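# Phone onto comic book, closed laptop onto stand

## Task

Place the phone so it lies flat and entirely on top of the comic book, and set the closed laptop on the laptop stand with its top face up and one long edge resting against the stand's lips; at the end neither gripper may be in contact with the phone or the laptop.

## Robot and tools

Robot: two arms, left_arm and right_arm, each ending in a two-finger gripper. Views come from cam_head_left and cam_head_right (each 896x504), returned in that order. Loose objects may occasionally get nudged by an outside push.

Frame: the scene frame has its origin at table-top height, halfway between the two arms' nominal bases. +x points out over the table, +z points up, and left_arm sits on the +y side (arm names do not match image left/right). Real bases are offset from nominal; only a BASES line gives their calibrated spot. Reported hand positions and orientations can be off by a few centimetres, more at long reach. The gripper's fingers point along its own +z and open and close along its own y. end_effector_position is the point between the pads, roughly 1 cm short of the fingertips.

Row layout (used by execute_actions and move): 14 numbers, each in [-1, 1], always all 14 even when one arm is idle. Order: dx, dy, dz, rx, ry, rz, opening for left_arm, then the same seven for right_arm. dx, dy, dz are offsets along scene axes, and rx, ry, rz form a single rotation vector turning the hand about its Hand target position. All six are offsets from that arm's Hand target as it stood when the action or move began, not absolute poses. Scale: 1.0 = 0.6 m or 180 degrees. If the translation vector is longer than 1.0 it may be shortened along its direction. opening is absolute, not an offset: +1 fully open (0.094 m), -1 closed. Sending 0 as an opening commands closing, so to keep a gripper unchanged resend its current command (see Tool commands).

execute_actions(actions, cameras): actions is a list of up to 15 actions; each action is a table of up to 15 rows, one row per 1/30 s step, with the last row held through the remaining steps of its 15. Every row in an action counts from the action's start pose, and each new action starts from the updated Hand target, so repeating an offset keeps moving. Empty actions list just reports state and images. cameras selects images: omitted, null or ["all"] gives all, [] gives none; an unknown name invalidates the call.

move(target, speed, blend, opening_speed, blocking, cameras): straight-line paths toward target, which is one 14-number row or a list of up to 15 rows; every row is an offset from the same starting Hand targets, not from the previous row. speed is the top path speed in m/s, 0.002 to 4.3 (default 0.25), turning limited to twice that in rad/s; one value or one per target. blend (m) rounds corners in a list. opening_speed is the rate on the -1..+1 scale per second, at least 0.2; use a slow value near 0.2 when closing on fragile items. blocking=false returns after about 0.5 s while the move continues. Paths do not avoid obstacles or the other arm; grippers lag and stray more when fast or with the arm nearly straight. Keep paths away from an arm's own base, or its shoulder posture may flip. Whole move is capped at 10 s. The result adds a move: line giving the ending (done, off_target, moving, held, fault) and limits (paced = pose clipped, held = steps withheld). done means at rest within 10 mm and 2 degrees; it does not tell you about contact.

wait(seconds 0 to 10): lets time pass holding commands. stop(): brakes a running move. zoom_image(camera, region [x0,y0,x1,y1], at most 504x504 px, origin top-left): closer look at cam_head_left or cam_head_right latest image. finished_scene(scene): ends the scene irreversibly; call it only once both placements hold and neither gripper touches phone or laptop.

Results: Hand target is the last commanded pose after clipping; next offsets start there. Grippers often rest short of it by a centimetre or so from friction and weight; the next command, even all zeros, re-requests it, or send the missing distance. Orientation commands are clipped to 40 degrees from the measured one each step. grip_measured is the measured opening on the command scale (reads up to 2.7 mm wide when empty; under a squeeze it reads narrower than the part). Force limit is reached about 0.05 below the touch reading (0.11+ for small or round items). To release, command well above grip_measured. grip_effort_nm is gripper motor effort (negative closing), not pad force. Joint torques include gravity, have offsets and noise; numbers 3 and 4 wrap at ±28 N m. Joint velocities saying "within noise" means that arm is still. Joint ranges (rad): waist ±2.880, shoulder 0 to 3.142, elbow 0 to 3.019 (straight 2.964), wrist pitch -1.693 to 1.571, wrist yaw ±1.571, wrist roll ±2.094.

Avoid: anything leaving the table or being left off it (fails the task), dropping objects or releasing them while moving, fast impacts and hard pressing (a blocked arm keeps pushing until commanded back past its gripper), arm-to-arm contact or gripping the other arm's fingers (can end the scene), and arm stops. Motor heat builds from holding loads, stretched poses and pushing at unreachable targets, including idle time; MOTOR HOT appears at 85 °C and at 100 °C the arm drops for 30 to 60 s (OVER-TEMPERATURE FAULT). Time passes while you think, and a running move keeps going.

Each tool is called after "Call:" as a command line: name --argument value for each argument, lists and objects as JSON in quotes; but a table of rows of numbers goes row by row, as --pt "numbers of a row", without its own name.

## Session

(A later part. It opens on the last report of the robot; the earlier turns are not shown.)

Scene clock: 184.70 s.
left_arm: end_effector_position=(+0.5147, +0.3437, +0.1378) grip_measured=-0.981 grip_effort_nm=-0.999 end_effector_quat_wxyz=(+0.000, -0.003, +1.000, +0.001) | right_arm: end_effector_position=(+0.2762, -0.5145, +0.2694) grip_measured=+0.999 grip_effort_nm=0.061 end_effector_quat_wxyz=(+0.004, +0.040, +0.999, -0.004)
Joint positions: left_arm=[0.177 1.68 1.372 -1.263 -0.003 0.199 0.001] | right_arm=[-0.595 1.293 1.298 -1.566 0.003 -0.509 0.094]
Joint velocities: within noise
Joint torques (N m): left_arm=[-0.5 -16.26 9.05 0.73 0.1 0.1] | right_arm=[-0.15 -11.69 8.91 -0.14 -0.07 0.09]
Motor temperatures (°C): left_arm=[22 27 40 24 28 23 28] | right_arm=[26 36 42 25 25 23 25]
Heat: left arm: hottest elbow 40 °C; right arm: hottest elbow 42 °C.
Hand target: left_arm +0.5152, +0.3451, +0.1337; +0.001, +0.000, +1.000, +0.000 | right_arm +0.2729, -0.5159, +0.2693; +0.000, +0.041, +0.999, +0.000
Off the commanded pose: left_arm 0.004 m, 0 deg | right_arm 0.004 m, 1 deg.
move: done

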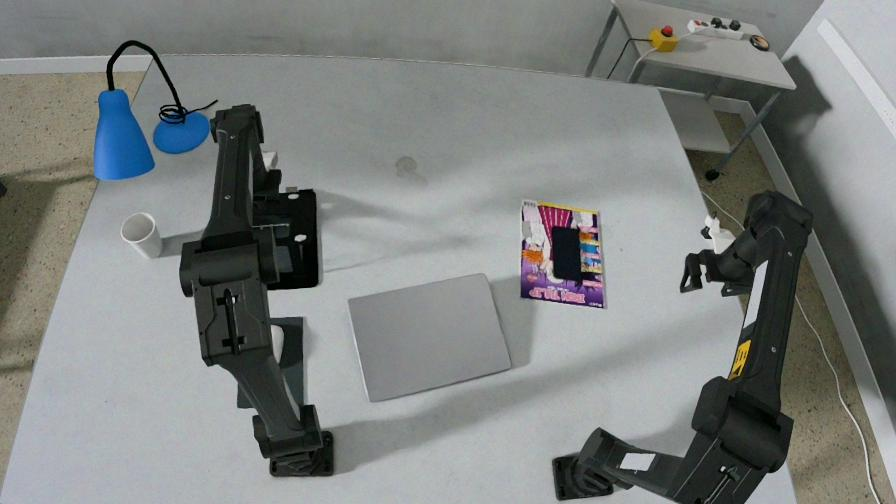

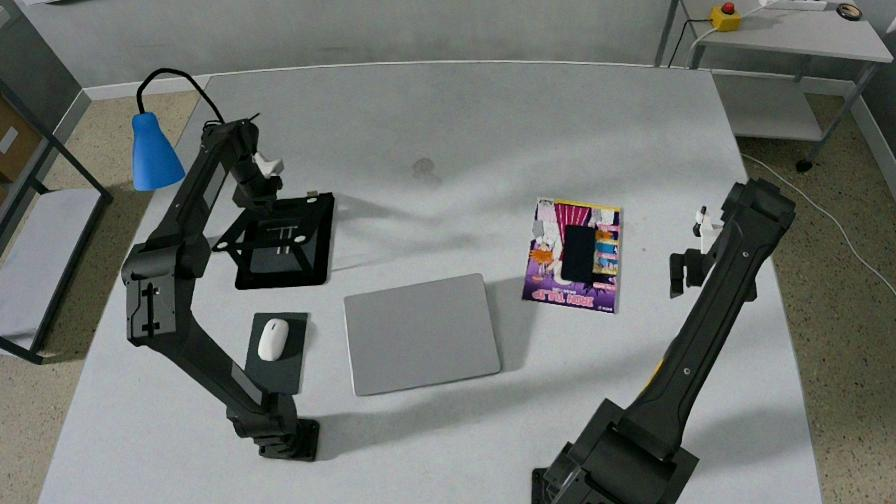

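Call:
move --pt "0 0 -0.135 0 0 0 -1 0 0 0 0 0 0 1" --pt "0 -0.22 -0.135 0 0 0 -1 0 0 0 0 0 0 1" --speed '[0.08,0.07]' --cameras '["cam_head_left","cam_head_right"]'

Call:
zoom_image --camera "cam_head_right" --region '[190, 150, 450, 410]'

Call:
zoom_image --camera "cam_head_left" --region '[180, 150, 440, 410]'

Scene clock: 193.60 s.
left_arm: end_effector_position=(+0.5179, +0.2301, +0.0519) grip_measured=-0.981 grip_effort_nm=-0.984 end_effector_quat_wxyz=(-0.004, -0.005, +1.000, +0.003) | right_arm: end_effector_position=(+0.2762, -0.5145, +0.2694) grip_measured=+0.999 grip_effort_nm=0.061 end_effector_quat_wxyz=(+0.004, +0.040, +0.999, -0.004)
Joint positions: left_arm=[-0.056 1.758 1.231 -1.052 -0.006 -0.036 0.001] | right_arm=[-0.595 1.293 1.298 -1.566 0.003 -0.509 0.094]
Joint velocities: within noise
Joint torques (N m): left_arm=[-3.6 -18.08 7.5 0.53 0.23 -0.27] | right_arm=[-0.26 -11.69 8.92 -0.14 -0.07 0.09]
Motor temperatures (°C): left_arm=[22 27 40 24 28 23 29] | right_arm=[26 36 43 25 25 23 25]
Heat: left arm: hottest elbow 40 °C; right arm: hottest elbow 43 °C.
Hand target: left_arm +0.5153, +0.2132, +0.0527; +0.001, +0.000, +1.000, +0.000 | right_arm +0.2729, -0.5159, +0.2693; +0.000, +0.041, +0.999, +0.000
Off the commanded pose: left_arm 0.017 m, 1 deg | right_arm 0.004 m, 1 deg.
move: off_target (left_arm)

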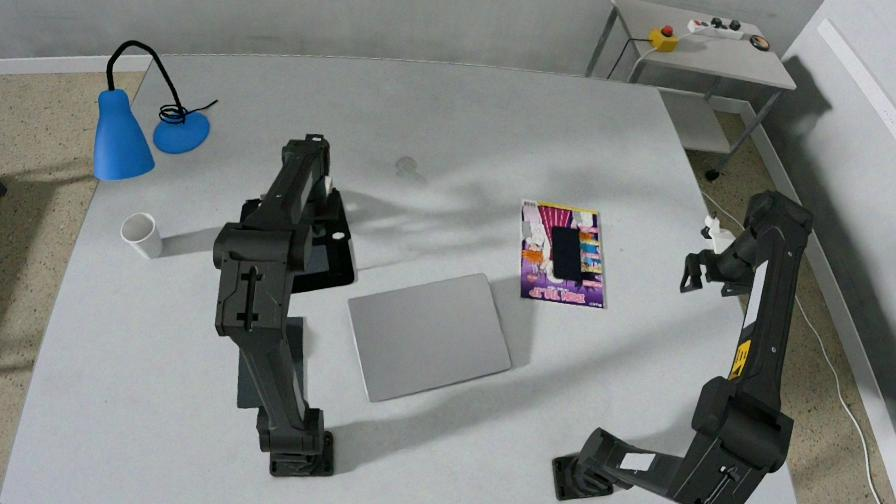

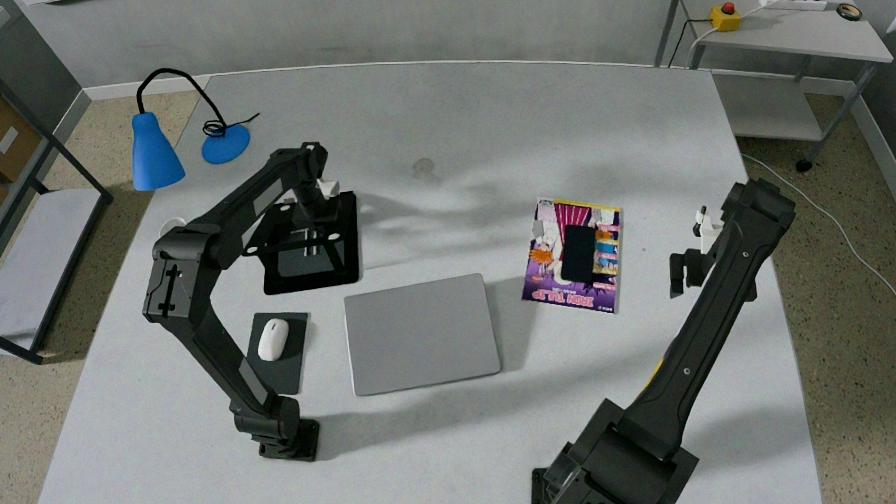

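Scaled by 1.938.

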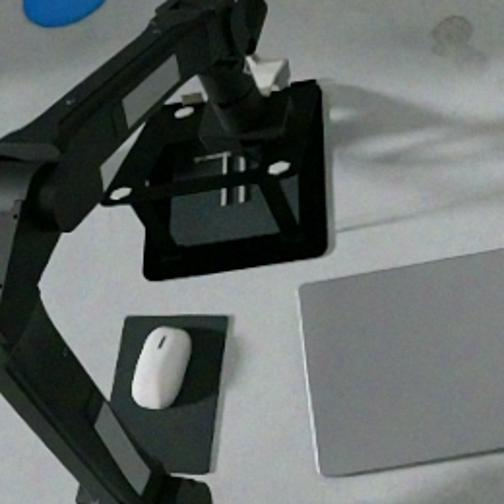

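Scaled by 1.938.

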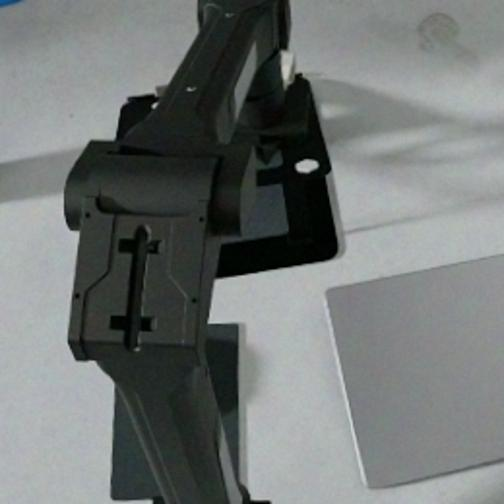

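Call:
move --target '[0,-0.09,0,0,0,0,-1,0,0,0,0,0,0,1]' --speed 0.07 --cameras '["cam_head_left","cam_head_right"]'

Call:
move --pt "0 0.035 0 0 0 0 -1 0 0 0 0 0 0 1" --pt "0 0.035 0.3 0 0 0 -1 0 0 0 0 0 0 1" --pt "-0.3 0.25 0.35 0 0 0 -1 0 0 0 0 0 0 1" --speed '[0.08,0.15,0.25]' --blend '[0,0.03,0]' --cameras '["cam_head_left","cam_head_right"]'

Call:
zoom_image --camera "cam_head_right" --region '[220, 150, 400, 310]'

Call:
zoom_image --camera "cam_head_left" --region '[220, 150, 400, 310]'

Scene clock: 201.33 s.
left_arm: end_effector_position=(+0.5136, +0.1772, +0.0519) grip_measured=-0.981 grip_effort_nm=-0.984 end_effector_quat_wxyz=(-0.004, -0.007, +1.000, +0.004) | right_arm: end_effector_position=(+0.2762, -0.5145, +0.2694) grip_measured=+0.999 grip_effort_nm=0.061 end_effector_quat_wxyz=(+0.004, +0.040, +0.999, -0.004)
Joint positions: left_arm=[-0.165 1.758 1.231 -1.052 -0.006 -0.15 0.001] | right_arm=[-0.595 1.293 1.298 -1.566 0.003 -0.509 0.094]
Joint velocities: within noise
Joint torques (N m): left_arm=[-4.13 -16.38 9.36 0.51 0.24 -0.2] | right_arm=[-0.15 -11.75 8.92 -0.17 -0.06 0.09]
Motor temperatures (°C): left_arm=[22 27 39 24 28 23 29] | right_arm=[26 36 43 25 25 23 25]
Heat: left arm: hottest elbow 39 °C; right arm: hottest elbow 43 °C.
Hand target: left_arm +0.5153, +0.1592, +0.0527; +0.001, +0.000, +1.000, +0.000 | right_arm +0.2729, -0.5159, +0.2693; +0.000, +0.041, +0.999, +0.000
Off the commanded pose: left_arm 0.018 m, 1 deg | right_arm 0.004 m, 1 deg.
move: off_target (left_arm)

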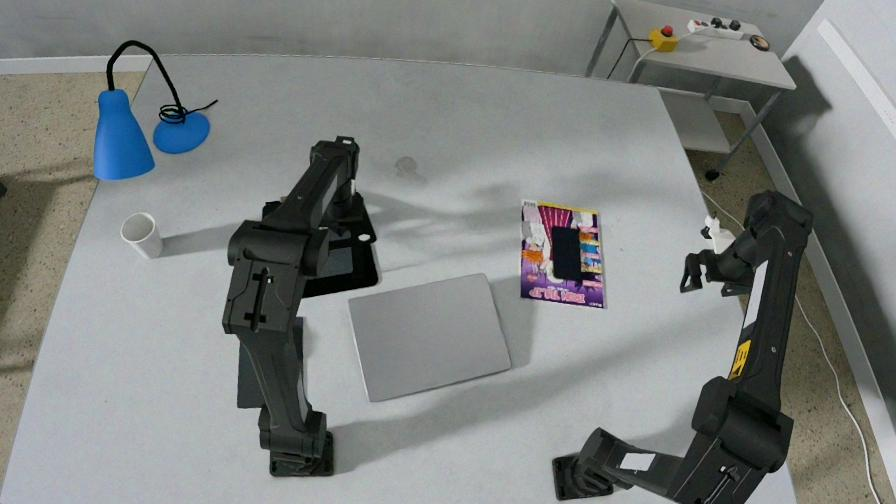

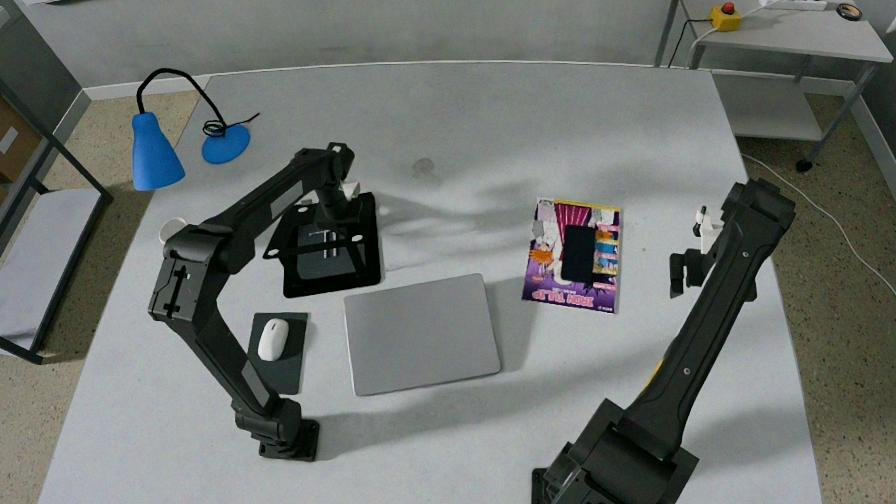

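Scene clock: 204.70 s.
left_arm: end_effector_position=(+0.3415, +0.3065, +0.2640) grip_measured=-0.981 grip_effort_nm=-0.984 end_effector_quat_wxyz=(+0.006, +0.001, +1.000, +0.002) | right_arm: end_effector_position=(+0.2762, -0.5145, +0.2694) grip_measured=+0.999 grip_effort_nm=0.056 end_effector_quat_wxyz=(+0.004, +0.040, +0.999, -0.004)
Joint positions: left_arm=[0.174 1.158 1.172 -1.572 -0.002 0.206 0.001] | right_arm=[-0.595 1.293 1.298 -1.566 0.003 -0.509 0.094]
Joint velocities: within noise
Joint torques (N m): left_arm=[-0.97 -8.94 9.4 -0.16 0.12 0.08] | right_arm=[-0.21 -11.69 8.9 -0.16 -0.07 0.08]
Motor temperatures (°C): left_arm=[22 27 39 24 28 23 29] | right_arm=[26 36 43 25 25 23 25]
Heat: left arm: hottest elbow 39 °C; right arm: hottest elbow 43 °C.
Hand target: left_arm +0.3353, +0.3091, +0.2628; +0.001, +0.000, +1.000, +0.000 | right_arm +0.2729, -0.5159, +0.2693; +0.000, +0.041, +0.999, +0.000
Off the commanded pose: left_arm 0.007 m, 1 deg | right_arm 0.004 m, 1 deg.
move: done

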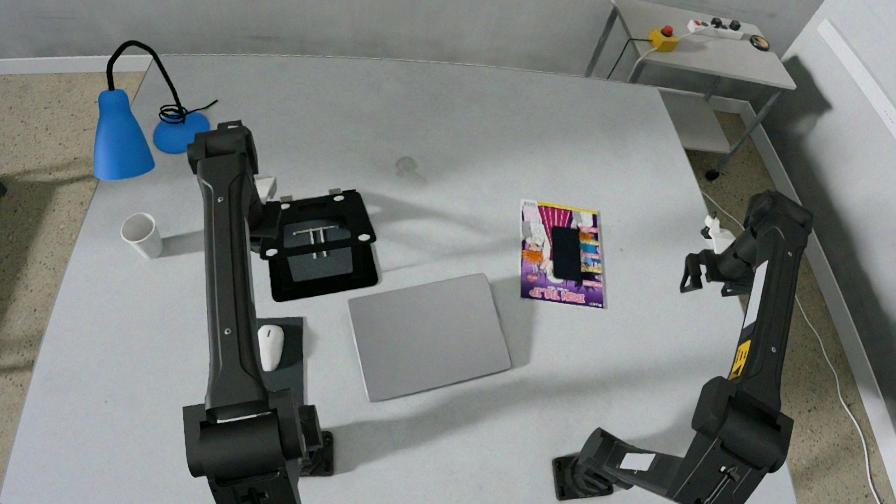

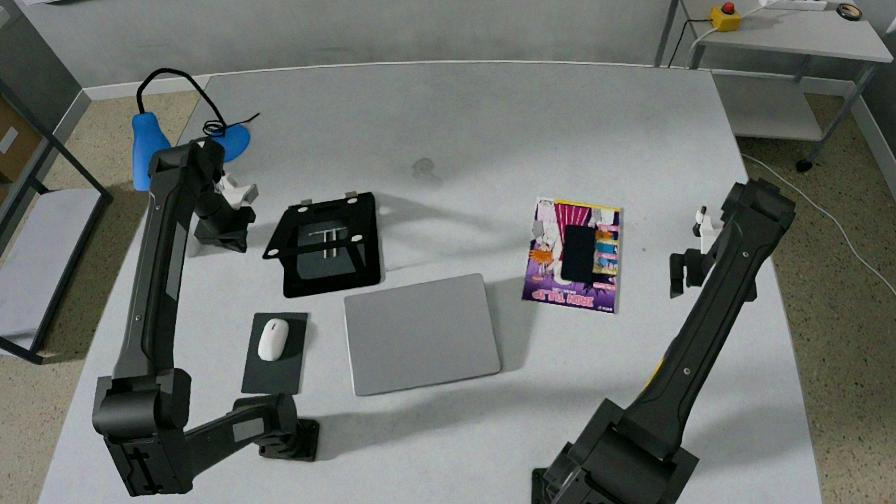

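Scaled by 2.800.

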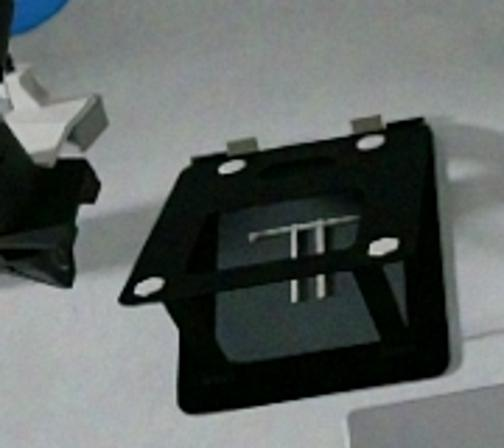

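Scaled by 2.800.

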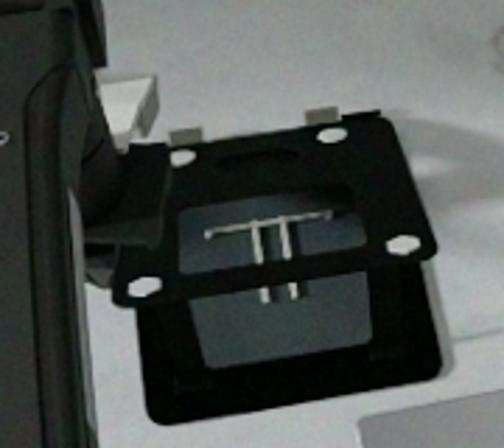

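Call:
move --target '[-0.156,-0.2485,-0.188,-0.2487,-0.0314,0.0759,1,0.0927,0.5265,-0.199,0.2503,0.0212,0.1007,1]' --speed 0.25

Call:
zoom_image --camera "cam_head_right" --region '[300, 220, 580, 440]'

Call:
zoom_image --camera "cam_head_left" --region '[300, 220, 580, 440]'

Scene clock: 228.53 s.
left_arm: end_effector_position=(+0.2437, +0.1638, +0.1511) grip_measured=+0.998 grip_effort_nm=0.129 end_effector_quat_wxyz=(+0.047, -0.121, +0.917, -0.378) | right_arm: end_effector_position=(+0.3305, -0.2041, +0.1606) grip_measured=+0.999 grip_effort_nm=0.056 end_effector_quat_wxyz=(-0.035, -0.119, +0.918, +0.377)
Joint positions: left_arm=[0.181 0.833 0.542 -1.236 0.781 -0.071 0.094] | right_arm=[-0.036 1.483 1.054 -1.383 -0.747 -0.385 0.094]
Joint velocities: within noise
Joint torques (N m): left_arm=[-2.32 -4.19 8.84 0.69 0.59 -0.03] | right_arm=[1.2 -12.1 6.9 0.1 -0.48 0.14]
Motor temperatures (°C): left_arm=[22 27 39 24 28 23 29] | right_arm=[26 36 42 25 25 23 25]
Heat: left arm: hottest elbow 39 °C; right arm: hottest elbow 42 °C.
Hand target: left_arm +0.2417, +0.1600, +0.1498; +0.049, -0.116, +0.916, -0.380 | right_arm +0.3285, -0.2002, +0.1499; -0.048, -0.116, +0.917, +0.379
Off the commanded pose: left_arm 0.004 m, 1 deg | right_arm 0.012 m, 2 deg.
move: off_target (right_arm)

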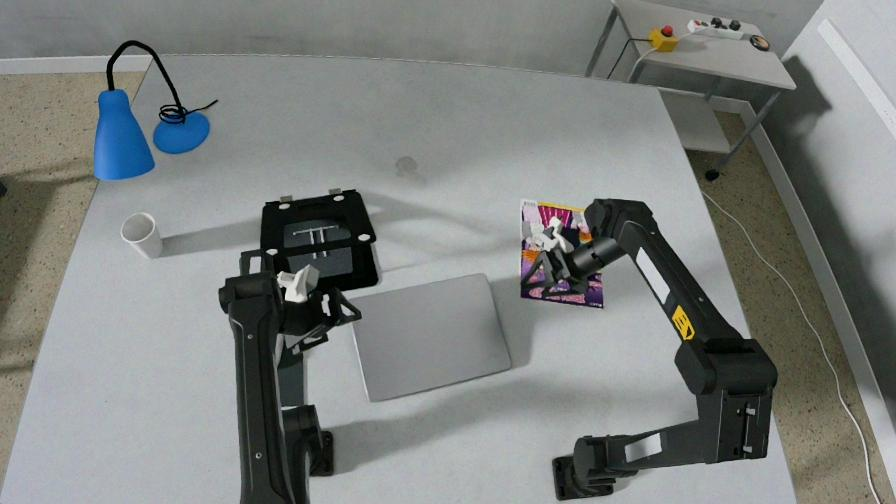

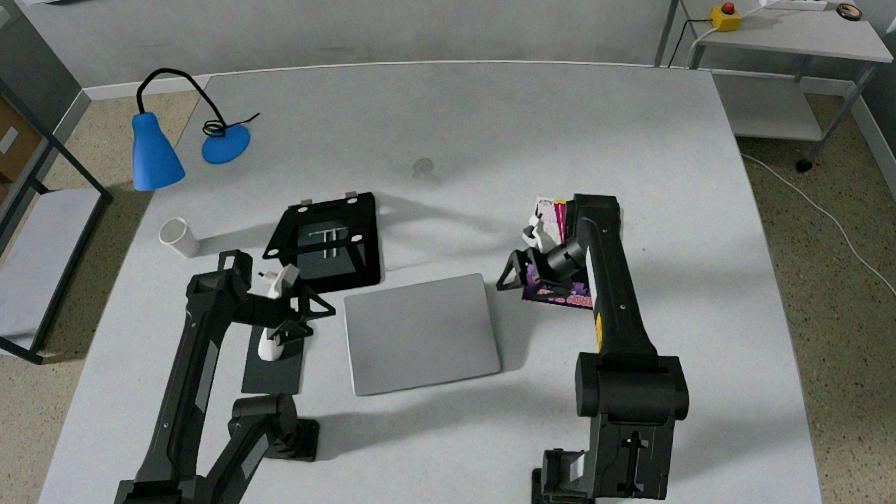

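Scaled by 1.800.

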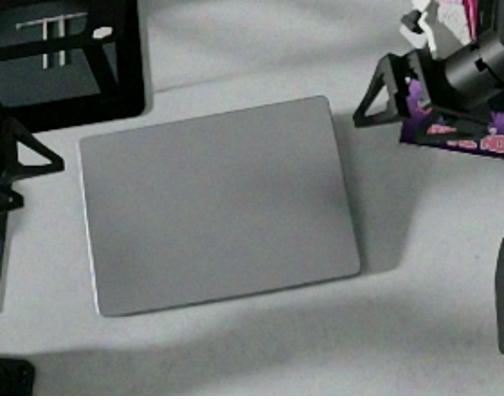

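Scaled by 1.800.

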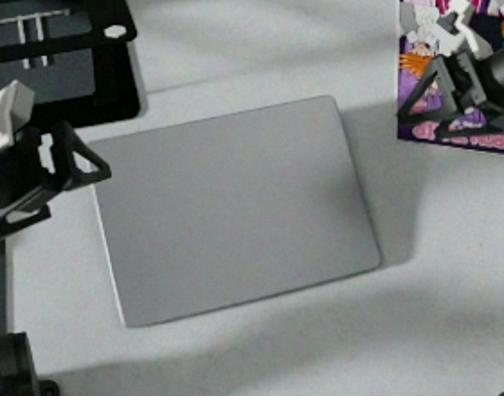

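Call:
move --pt "0 0 -0.1 0 0 0 1 -0.024 0.06 -0.1 0 0 0 1" --pt "0 -0.03 -0.173 0 0 0 1 -0.024 0.085 -0.18 0 0 0 1" --speed '[0.15,0.06]'

Call:
zoom_image --camera "cam_head_right" --region '[300, 220, 560, 420]'

Call:
zoom_image --camera "cam_head_left" --region '[300, 220, 560, 420]'

Scene clock: 238.00 s.
left_arm: end_effector_position=(+0.2451, +0.1453, +0.0510) grip_measured=+0.998 grip_effort_nm=0.125 end_effector_quat_wxyz=(+0.056, -0.117, +0.916, -0.380) | right_arm: end_effector_position=(+0.3214, -0.1534, +0.0541) grip_measured=+0.999 grip_effort_nm=0.056 end_effector_quat_wxyz=(-0.032, -0.119, +0.917, +0.379)
Joint positions: left_arm=[0.084 1 0.318 -0.729 0.776 -0.207 0.094] | right_arm=[0.096 1.606 0.869 -0.944 -0.774 -0.202 0.094]
Joint velocities: within noise
Joint torques (N m): left_arm=[-2.96 -2.9 7.39 1.07 0.34 -0.06] | right_arm=[1.38 -12.28 5.39 0.34 -0.49 0.2]
Motor temperatures (°C): left_arm=[22 26 38 24 28 23 28] | right_arm=[26 36 42 25 25 23 25]
Heat: left arm: hottest elbow 38 °C; right arm: hottest elbow 42 °C.
Hand target: left_arm +0.2417, +0.1420, +0.0461; +0.049, -0.116, +0.916, -0.380 | right_arm +0.3142, -0.1491, +0.0420; -0.048, -0.116, +0.917, +0.379
Off the commanded pose: left_arm 0.007 m, 1 deg | right_arm 0.015 m, 2 deg.
move: off_target (right_arm)

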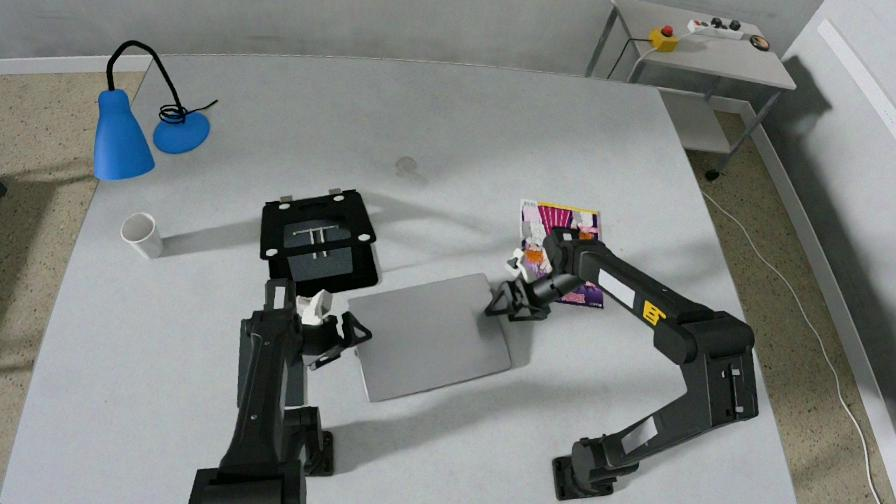

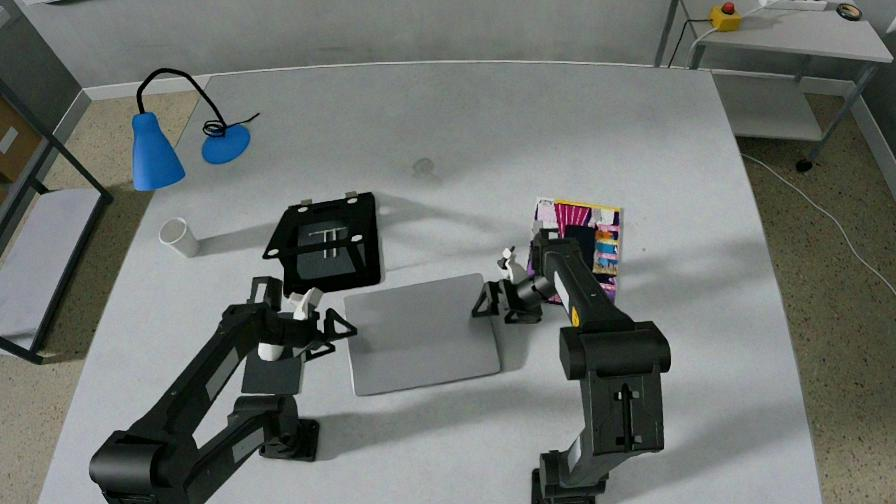

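Scaled by 1.938.

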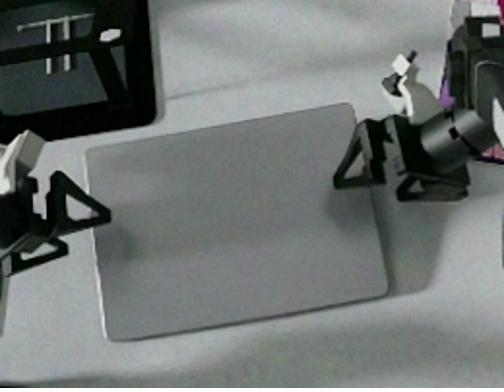

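Scaled by 1.938.

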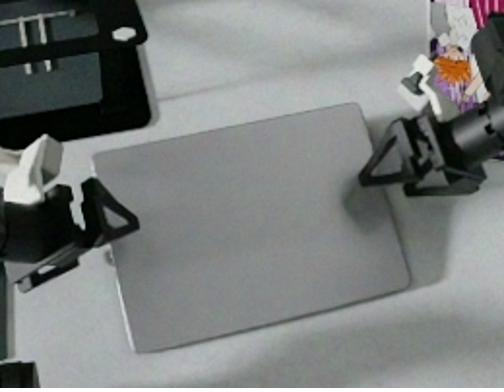

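Call:
move --pt "0 0 -0.012 0 0 0 1 0 0 0 0 0 0 1" --pt "0.012 -0.05 -0.012 0 0 0 1 -0.012 0.05 0 0 0 0 1" --speed 0.05

Call:
zoom_image --camera "cam_head_right" --region '[300, 220, 560, 420]'

Call:
zoom_image --camera "cam_head_left" --region '[300, 220, 560, 420]'

Scene clock: 246.47 s.
left_arm: end_effector_position=(+0.2524, +0.1151, +0.0433) grip_measured=+0.998 grip_effort_nm=0.129 end_effector_quat_wxyz=(+0.054, -0.117, +0.916, -0.380) | right_arm: end_effector_position=(+0.3136, -0.1222, +0.0480) grip_measured=+0.999 grip_effort_nm=0.056 end_effector_quat_wxyz=(-0.040, -0.117, +0.917, +0.379)
Joint positions: left_arm=[-0.079 1.021 0.294 -0.537 0.739 -0.425 0.094] | right_arm=[0.181 1.606 0.847 -0.858 -0.782 -0.087 0.094]
Joint velocities: within noise
Joint torques (N m): left_arm=[-2.9 -4.01 7.3 1.32 0.29 0] | right_arm=[1.2 -13.8 5.23 0.4 -0.48 0.18]
Motor temperatures (°C): left_arm=[22 26 38 24 28 23 28] | right_arm=[26 36 41 25 25 23 25]
Heat: left arm: hottest elbow 38 °C; right arm: hottest elbow 41 °C.
Hand target: left_arm +0.2489, +0.1120, +0.0389; +0.049, -0.116, +0.916, -0.380 | right_arm +0.3070, -0.1191, +0.0419; -0.048, -0.116, +0.917, +0.379
Off the commanded pose: left_arm 0.006 m, 1 deg | right_arm 0.009 m, 1 deg.
move: done

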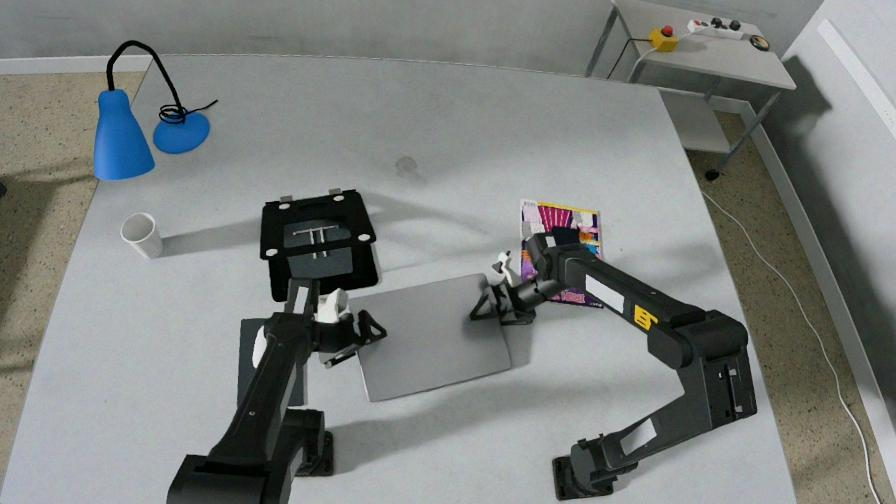

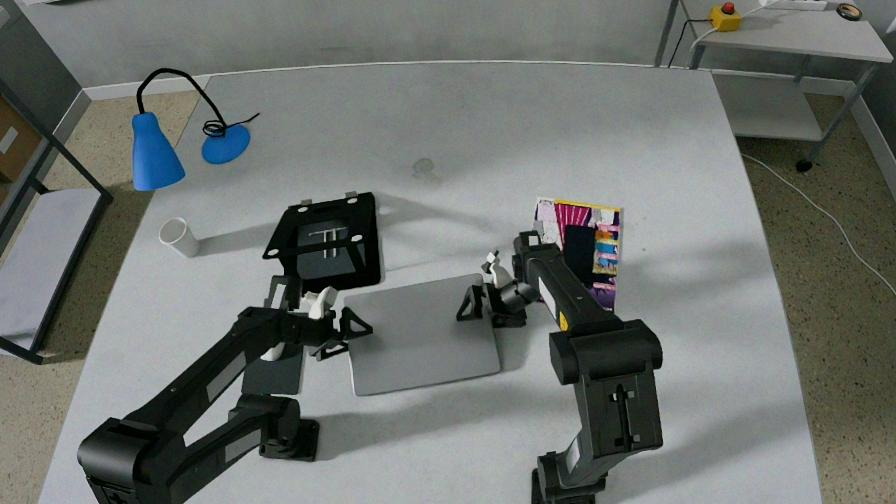

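Scaled by 1.938.

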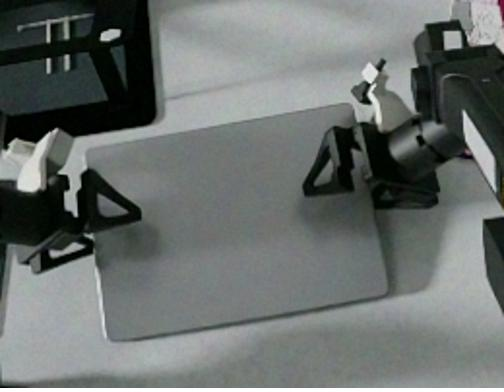

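Scaled by 1.938.

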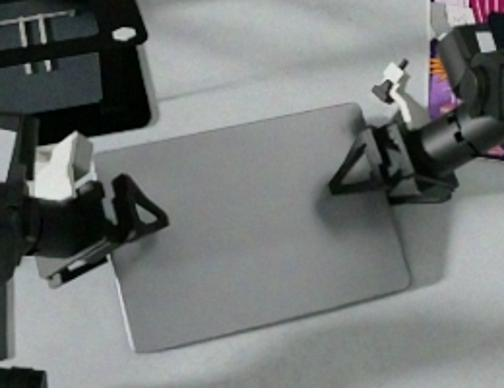

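Call:
move --target '[0.016,-0.062,0,0,0,0,1,-0.016,0.062,0,0,0,0,1]' --speed 0.04

Call:
zoom_image --camera "cam_head_right" --region '[300, 220, 560, 420]'

Call:
zoom_image --camera "cam_head_left" --region '[300, 220, 560, 420]'

Scene clock: 250.97 s.
left_arm: end_effector_position=(+0.2593, +0.0932, +0.0399) grip_measured=+0.998 grip_effort_nm=0.105 end_effector_quat_wxyz=(+0.051, -0.141, +0.919, -0.365) | right_arm: end_effector_position=(+0.3121, -0.1050, +0.0439) grip_measured=+0.999 grip_effort_nm=0.022 end_effector_quat_wxyz=(-0.036, -0.098, +0.924, +0.368)
Joint positions: left_arm=[-0.213 1.036 0.294 -0.421 0.656 -0.629 0.094] | right_arm=[0.234 1.592 0.826 -0.77 -0.757 0.042 0.094]
Joint velocities: within noise
Joint torques (N m): left_arm=[-5.77 -2.49 7.95 2.99 1.03 -0.06] | right_arm=[4.42 -13.92 5.3 1.03 -1.34 0.26]
Motor temperatures (°C): left_arm=[22 26 38 24 28 23 28] | right_arm=[26 36 41 25 25 23 25]
Heat: left arm: hottest elbow 38 °C; right arm: hottest elbow 41 °C.
Hand target: left_arm +0.2585, +0.0748, +0.0389; +0.049, -0.116, +0.916, -0.380 | right_arm +0.2974, -0.0818, +0.0420; -0.048, -0.116, +0.917, +0.379
Off the commanded pose: left_arm 0.018 m, 3 deg | right_arm 0.028 m, 3 deg.
move: off_target (left_arm, right_arm)

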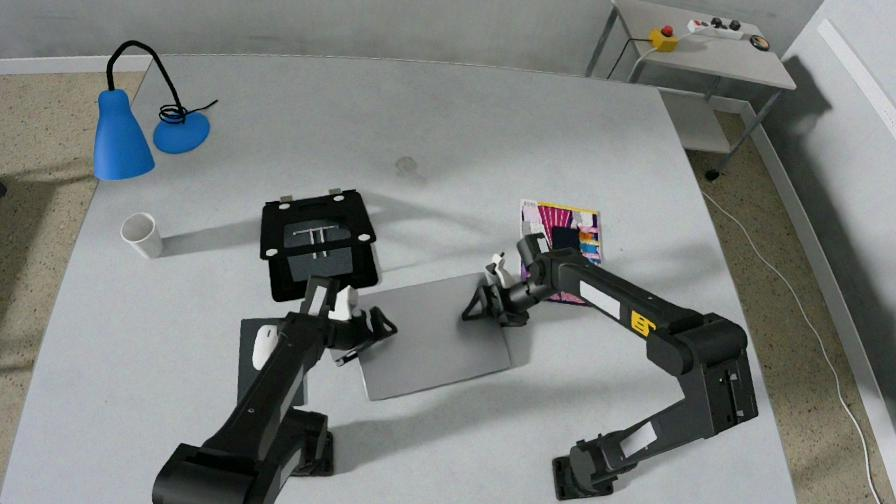

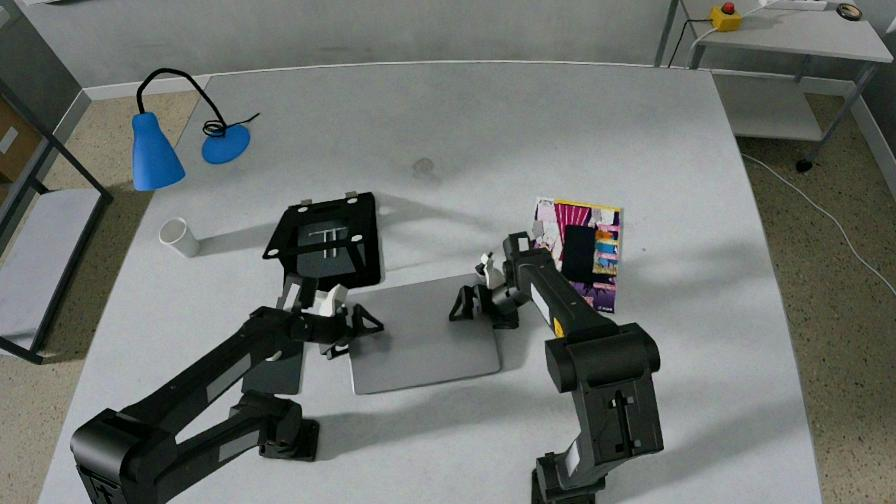

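Scaled by 1.938.

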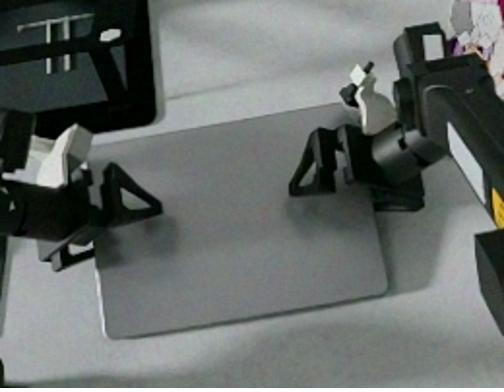

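Scaled by 1.938.

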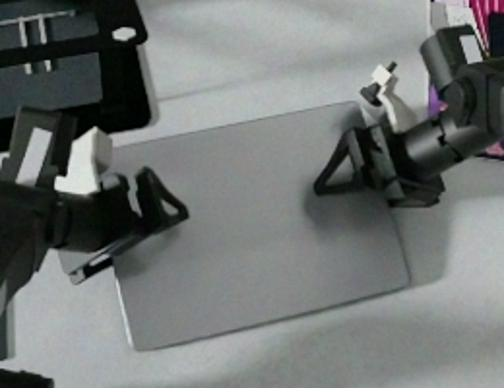

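Call:
move --pt "-0.016 0.062 0 0 0 0 1 0.016 -0.062 0 0 0 0 1" --pt "-0.042 0.058 0 0 0 0 1 -0.01 -0.066 0 0 0 0 1" --pt "-0.018 -0.02 0 0 0 0 1 -0.036 0.02 0 0 0 0 1" --speed 0.06

Call:
zoom_image --camera "cam_head_right" --region '[300, 220, 560, 420]'

Call:
zoom_image --camera "cam_head_left" --region '[300, 220, 560, 420]'

Scene clock: 259.33 s.
left_arm: end_effector_position=(+0.2455, +0.0920, +0.0388) grip_measured=+0.999 grip_effort_nm=0.081 end_effector_quat_wxyz=(+0.054, -0.154, +0.921, -0.354) | right_arm: end_effector_position=(+0.2997, -0.1077, +0.0429) grip_measured=+1.000 grip_effort_nm=-0.027 end_effector_quat_wxyz=(-0.024, -0.088, +0.930, +0.355)
Joint positions: left_arm=[-0.254 0.961 0.261 -0.437 0.61 -0.694 0.094] | right_arm=[0.247 1.541 0.77 -0.72 -0.724 0.093 0.094]
Joint velocities: within noise
Joint torques (N m): left_arm=[-7.18 -0.91 9.05 4.23 1.64 -0.16] | right_arm=[6.71 -12.63 5.16 1.07 -2.31 0.34]
Motor temperatures (°C): left_arm=[22 26 37 24 29 23 28] | right_arm=[26 36 40 25 27 23 25]
Heat: left arm: hottest elbow 37 °C; right arm: hottest elbow 40 °C.
Hand target: left_arm +0.2476, +0.0628, +0.0389; +0.049, -0.116, +0.916, -0.380 | right_arm +0.2758, -0.0699, +0.0419; -0.048, -0.116, +0.917, +0.379
Off the commanded pose: left_arm 0.029 m, 5 deg | right_arm 0.045 m, 5 deg.
move: off_target (left_arm, right_arm)

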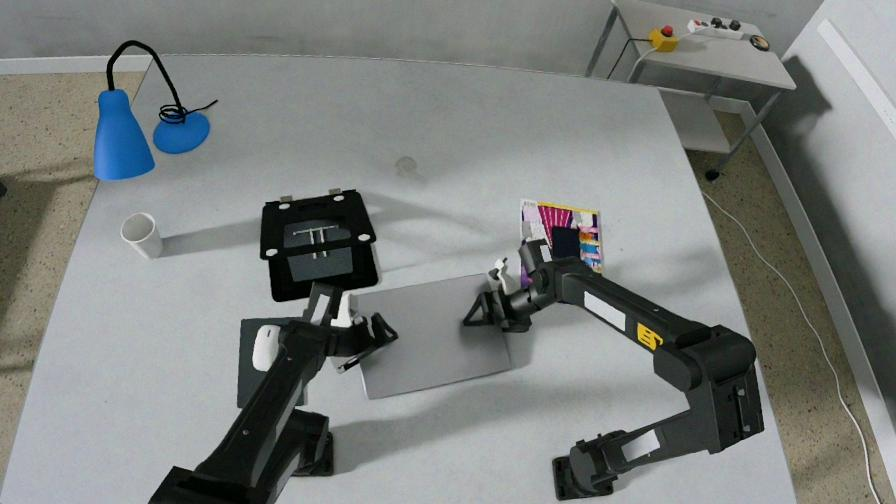

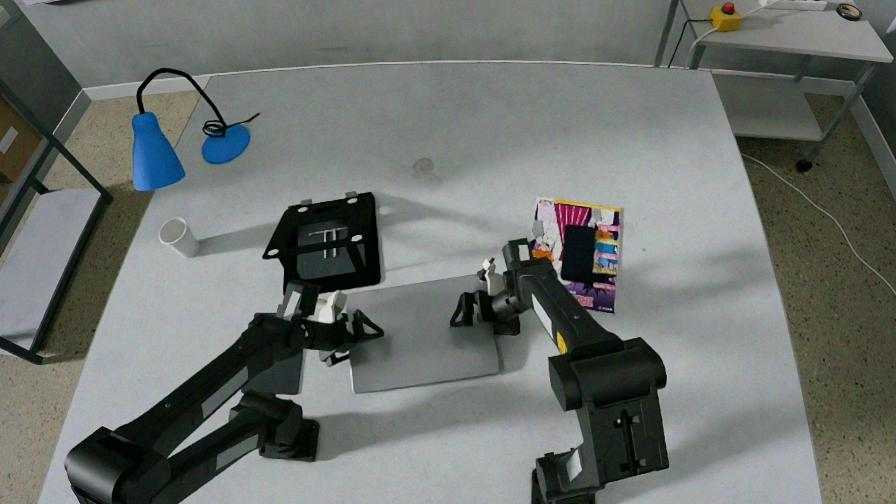

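Scaled by 1.938.

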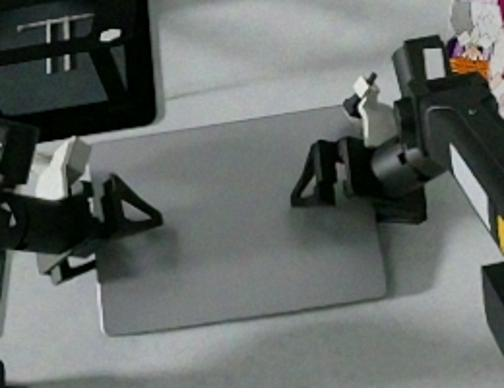

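Scaled by 1.938.

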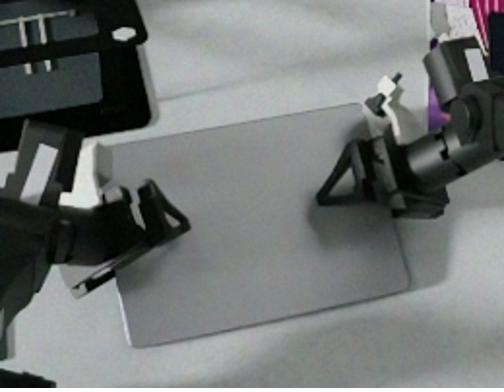

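Call:
move --pt "0.0 -0.02 0.1 0 0 0 1 0.02 0.02 0.13 0 0 0 1" --pt "0.02 -0.02 0.2 0 0 0 1 0.04 0.02 0.23 0 0 0 1" --speed 0.06

Call:
zoom_image --camera "cam_head_right" --region '[280, 200, 560, 420]'

Call:
zoom_image --camera "cam_head_left" --region '[280, 200, 560, 420]'

Scene clock: 265.00 s.
left_arm: end_effector_position=(+0.1956, +0.0868, +0.0720) grip_measured=+1.000 grip_effort_nm=-0.002 end_effector_quat_wxyz=(-0.038, -0.173, +0.934, -0.312) | right_arm: end_effector_position=(+0.2902, -0.0911, +0.1363) grip_measured=+1.000 grip_effort_nm=-0.071 end_effector_quat_wxyz=(-0.074, -0.078, +0.930, +0.351)
Joint positions: left_arm=[-0.352 0.79 0.34 -0.849 0.585 -0.773 0.094] | right_arm=[0.294 1.413 0.931 -1.082 -0.733 0.134 0.094]
Joint velocities: within noise
Joint torques (N m): left_arm=[-2.9 -5.25 24.72 2.1 1.86 0.21] | right_arm=[4.31 -15.44 13.04 -0.29 -2.09 0.16]
Motor temperatures (°C): left_arm=[23 26 38 24 30 23 28] | right_arm=[26 36 41 25 30 23 25]
Heat: left arm: hottest elbow 38 °C; right arm: hottest elbow 41 °C.
Hand target: left_arm +0.2597, +0.0508, +0.1588; +0.049, -0.116, +0.916, -0.380 | right_arm +0.2999, -0.0579, +0.1801; -0.048, -0.116, +0.917, +0.379
Off the commanded pose: left_arm 0.114 m, 14 deg | right_arm 0.056 m, 6 deg.
move: off_target (left_arm, right_arm)

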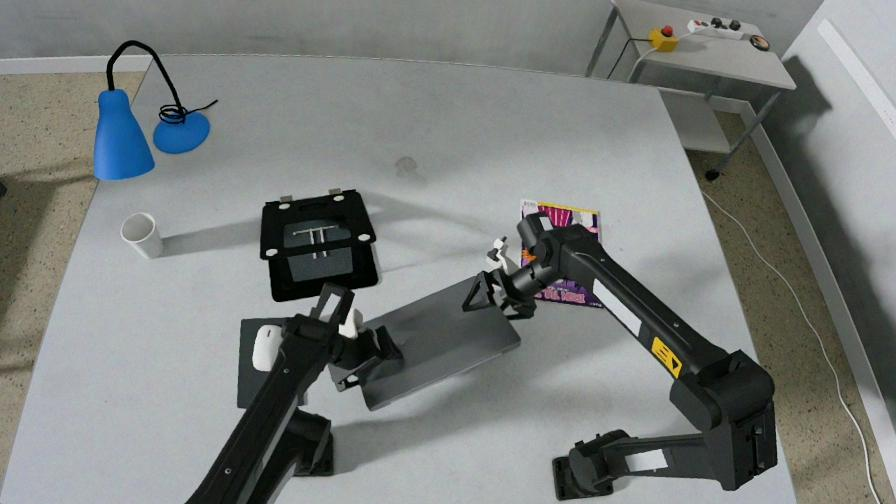

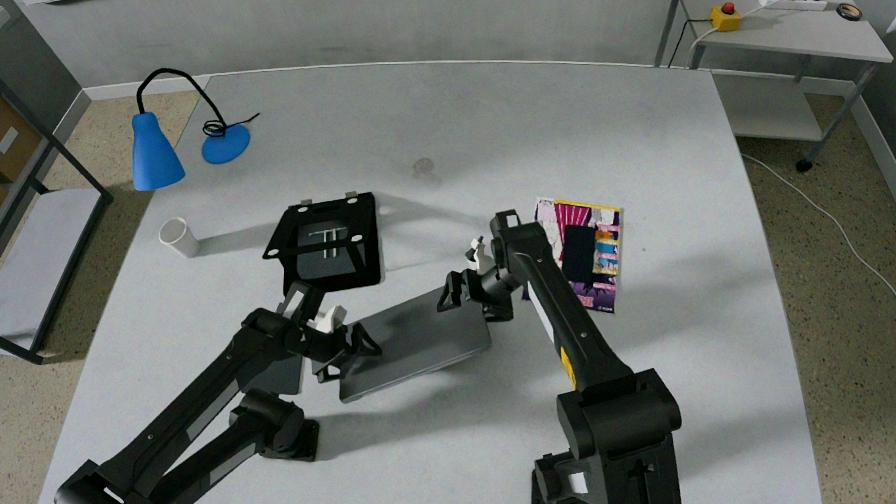

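Scaled by 1.800.

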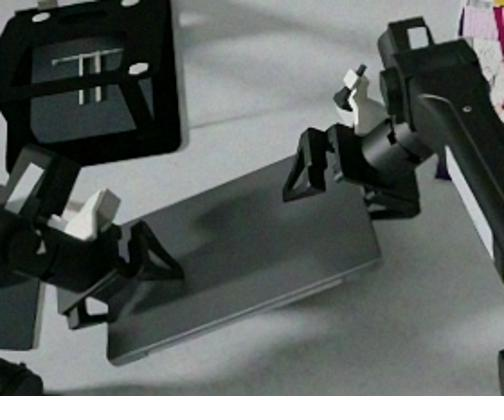

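Scaled by 1.800.

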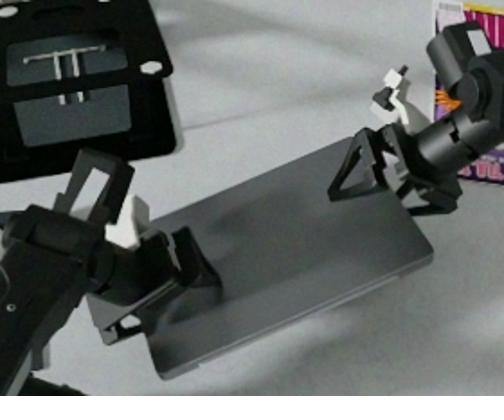

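Call:
move --target '[0.1,-0.02,0.12,0,0,0,1,0.03,0.0,0.0,0,0,0,1]' --speed 0.06

Call:
zoom_image --camera "cam_head_right" --region '[280, 200, 560, 420]'

Call:
zoom_image --camera "cam_head_left" --region '[280, 200, 560, 420]'

Scene clock: 270.67 s.
left_arm: end_effector_position=(+0.2618, +0.0831, +0.1468) grip_measured=+1.000 grip_effort_nm=-0.046 end_effector_quat_wxyz=(-0.026, -0.180, +0.935, -0.306) | right_arm: end_effector_position=(+0.2998, -0.1033, +0.1359) grip_measured=+1.000 grip_effort_nm=-0.110 end_effector_quat_wxyz=(-0.077, -0.061, +0.937, +0.335)
Joint positions: left_arm=[-0.291 0.917 0.613 -1.012 0.576 -0.719 0.094] | right_arm=[0.266 1.428 0.956 -1.116 -0.701 0.134 0.094]
Joint velocities: within noise
Joint torques (N m): left_arm=[-3.6 -6.01 25.28 2.65 3.06 0.11] | right_arm=[5.01 -13.8 14.31 0.08 -3.19 -0.07]
Motor temperatures (°C): left_arm=[23 26 41 24 32 23 28] | right_arm=[26 36 42 25 32 23 25]
Heat: left arm: hottest elbow 41 °C; right arm: hottest elbow 42 °C.
Hand target: left_arm +0.3196, +0.0388, +0.2309; +0.049, -0.116, +0.917, -0.380 | right_arm +0.3178, -0.0579, +0.1801; -0.048, -0.116, +0.917, +0.379
Off the commanded pose: left_arm 0.111 m, 14 deg | right_arm 0.066 m, 9 deg.
move: off_target (left_arm, right_arm)

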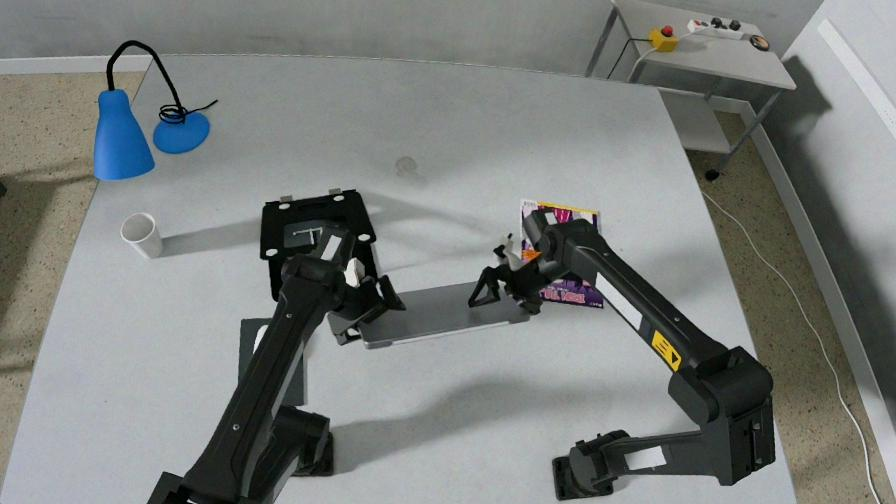

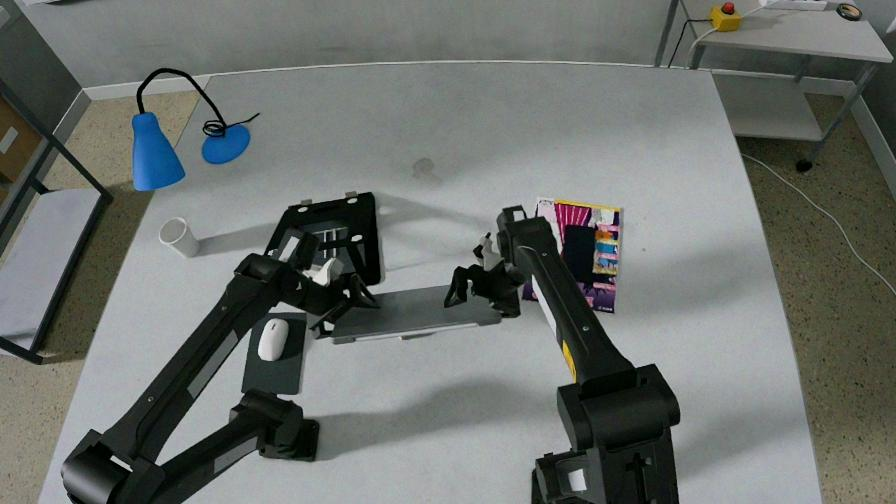

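Scaled by 1.800.

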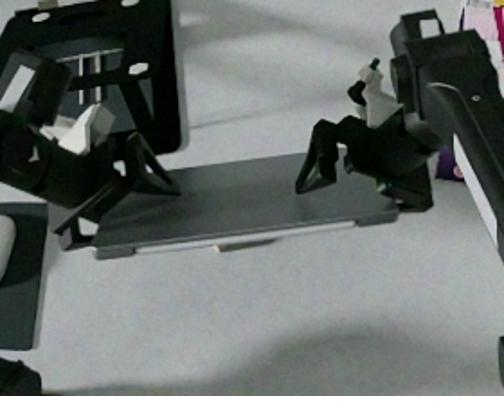

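Scaled by 1.800.

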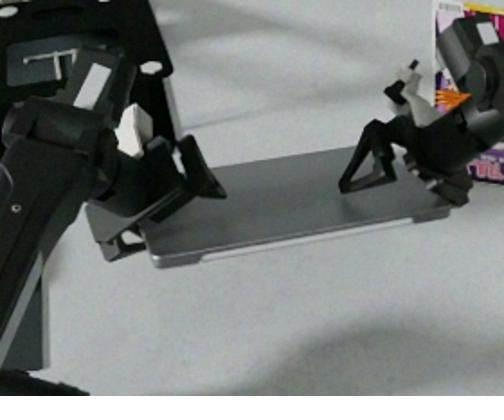

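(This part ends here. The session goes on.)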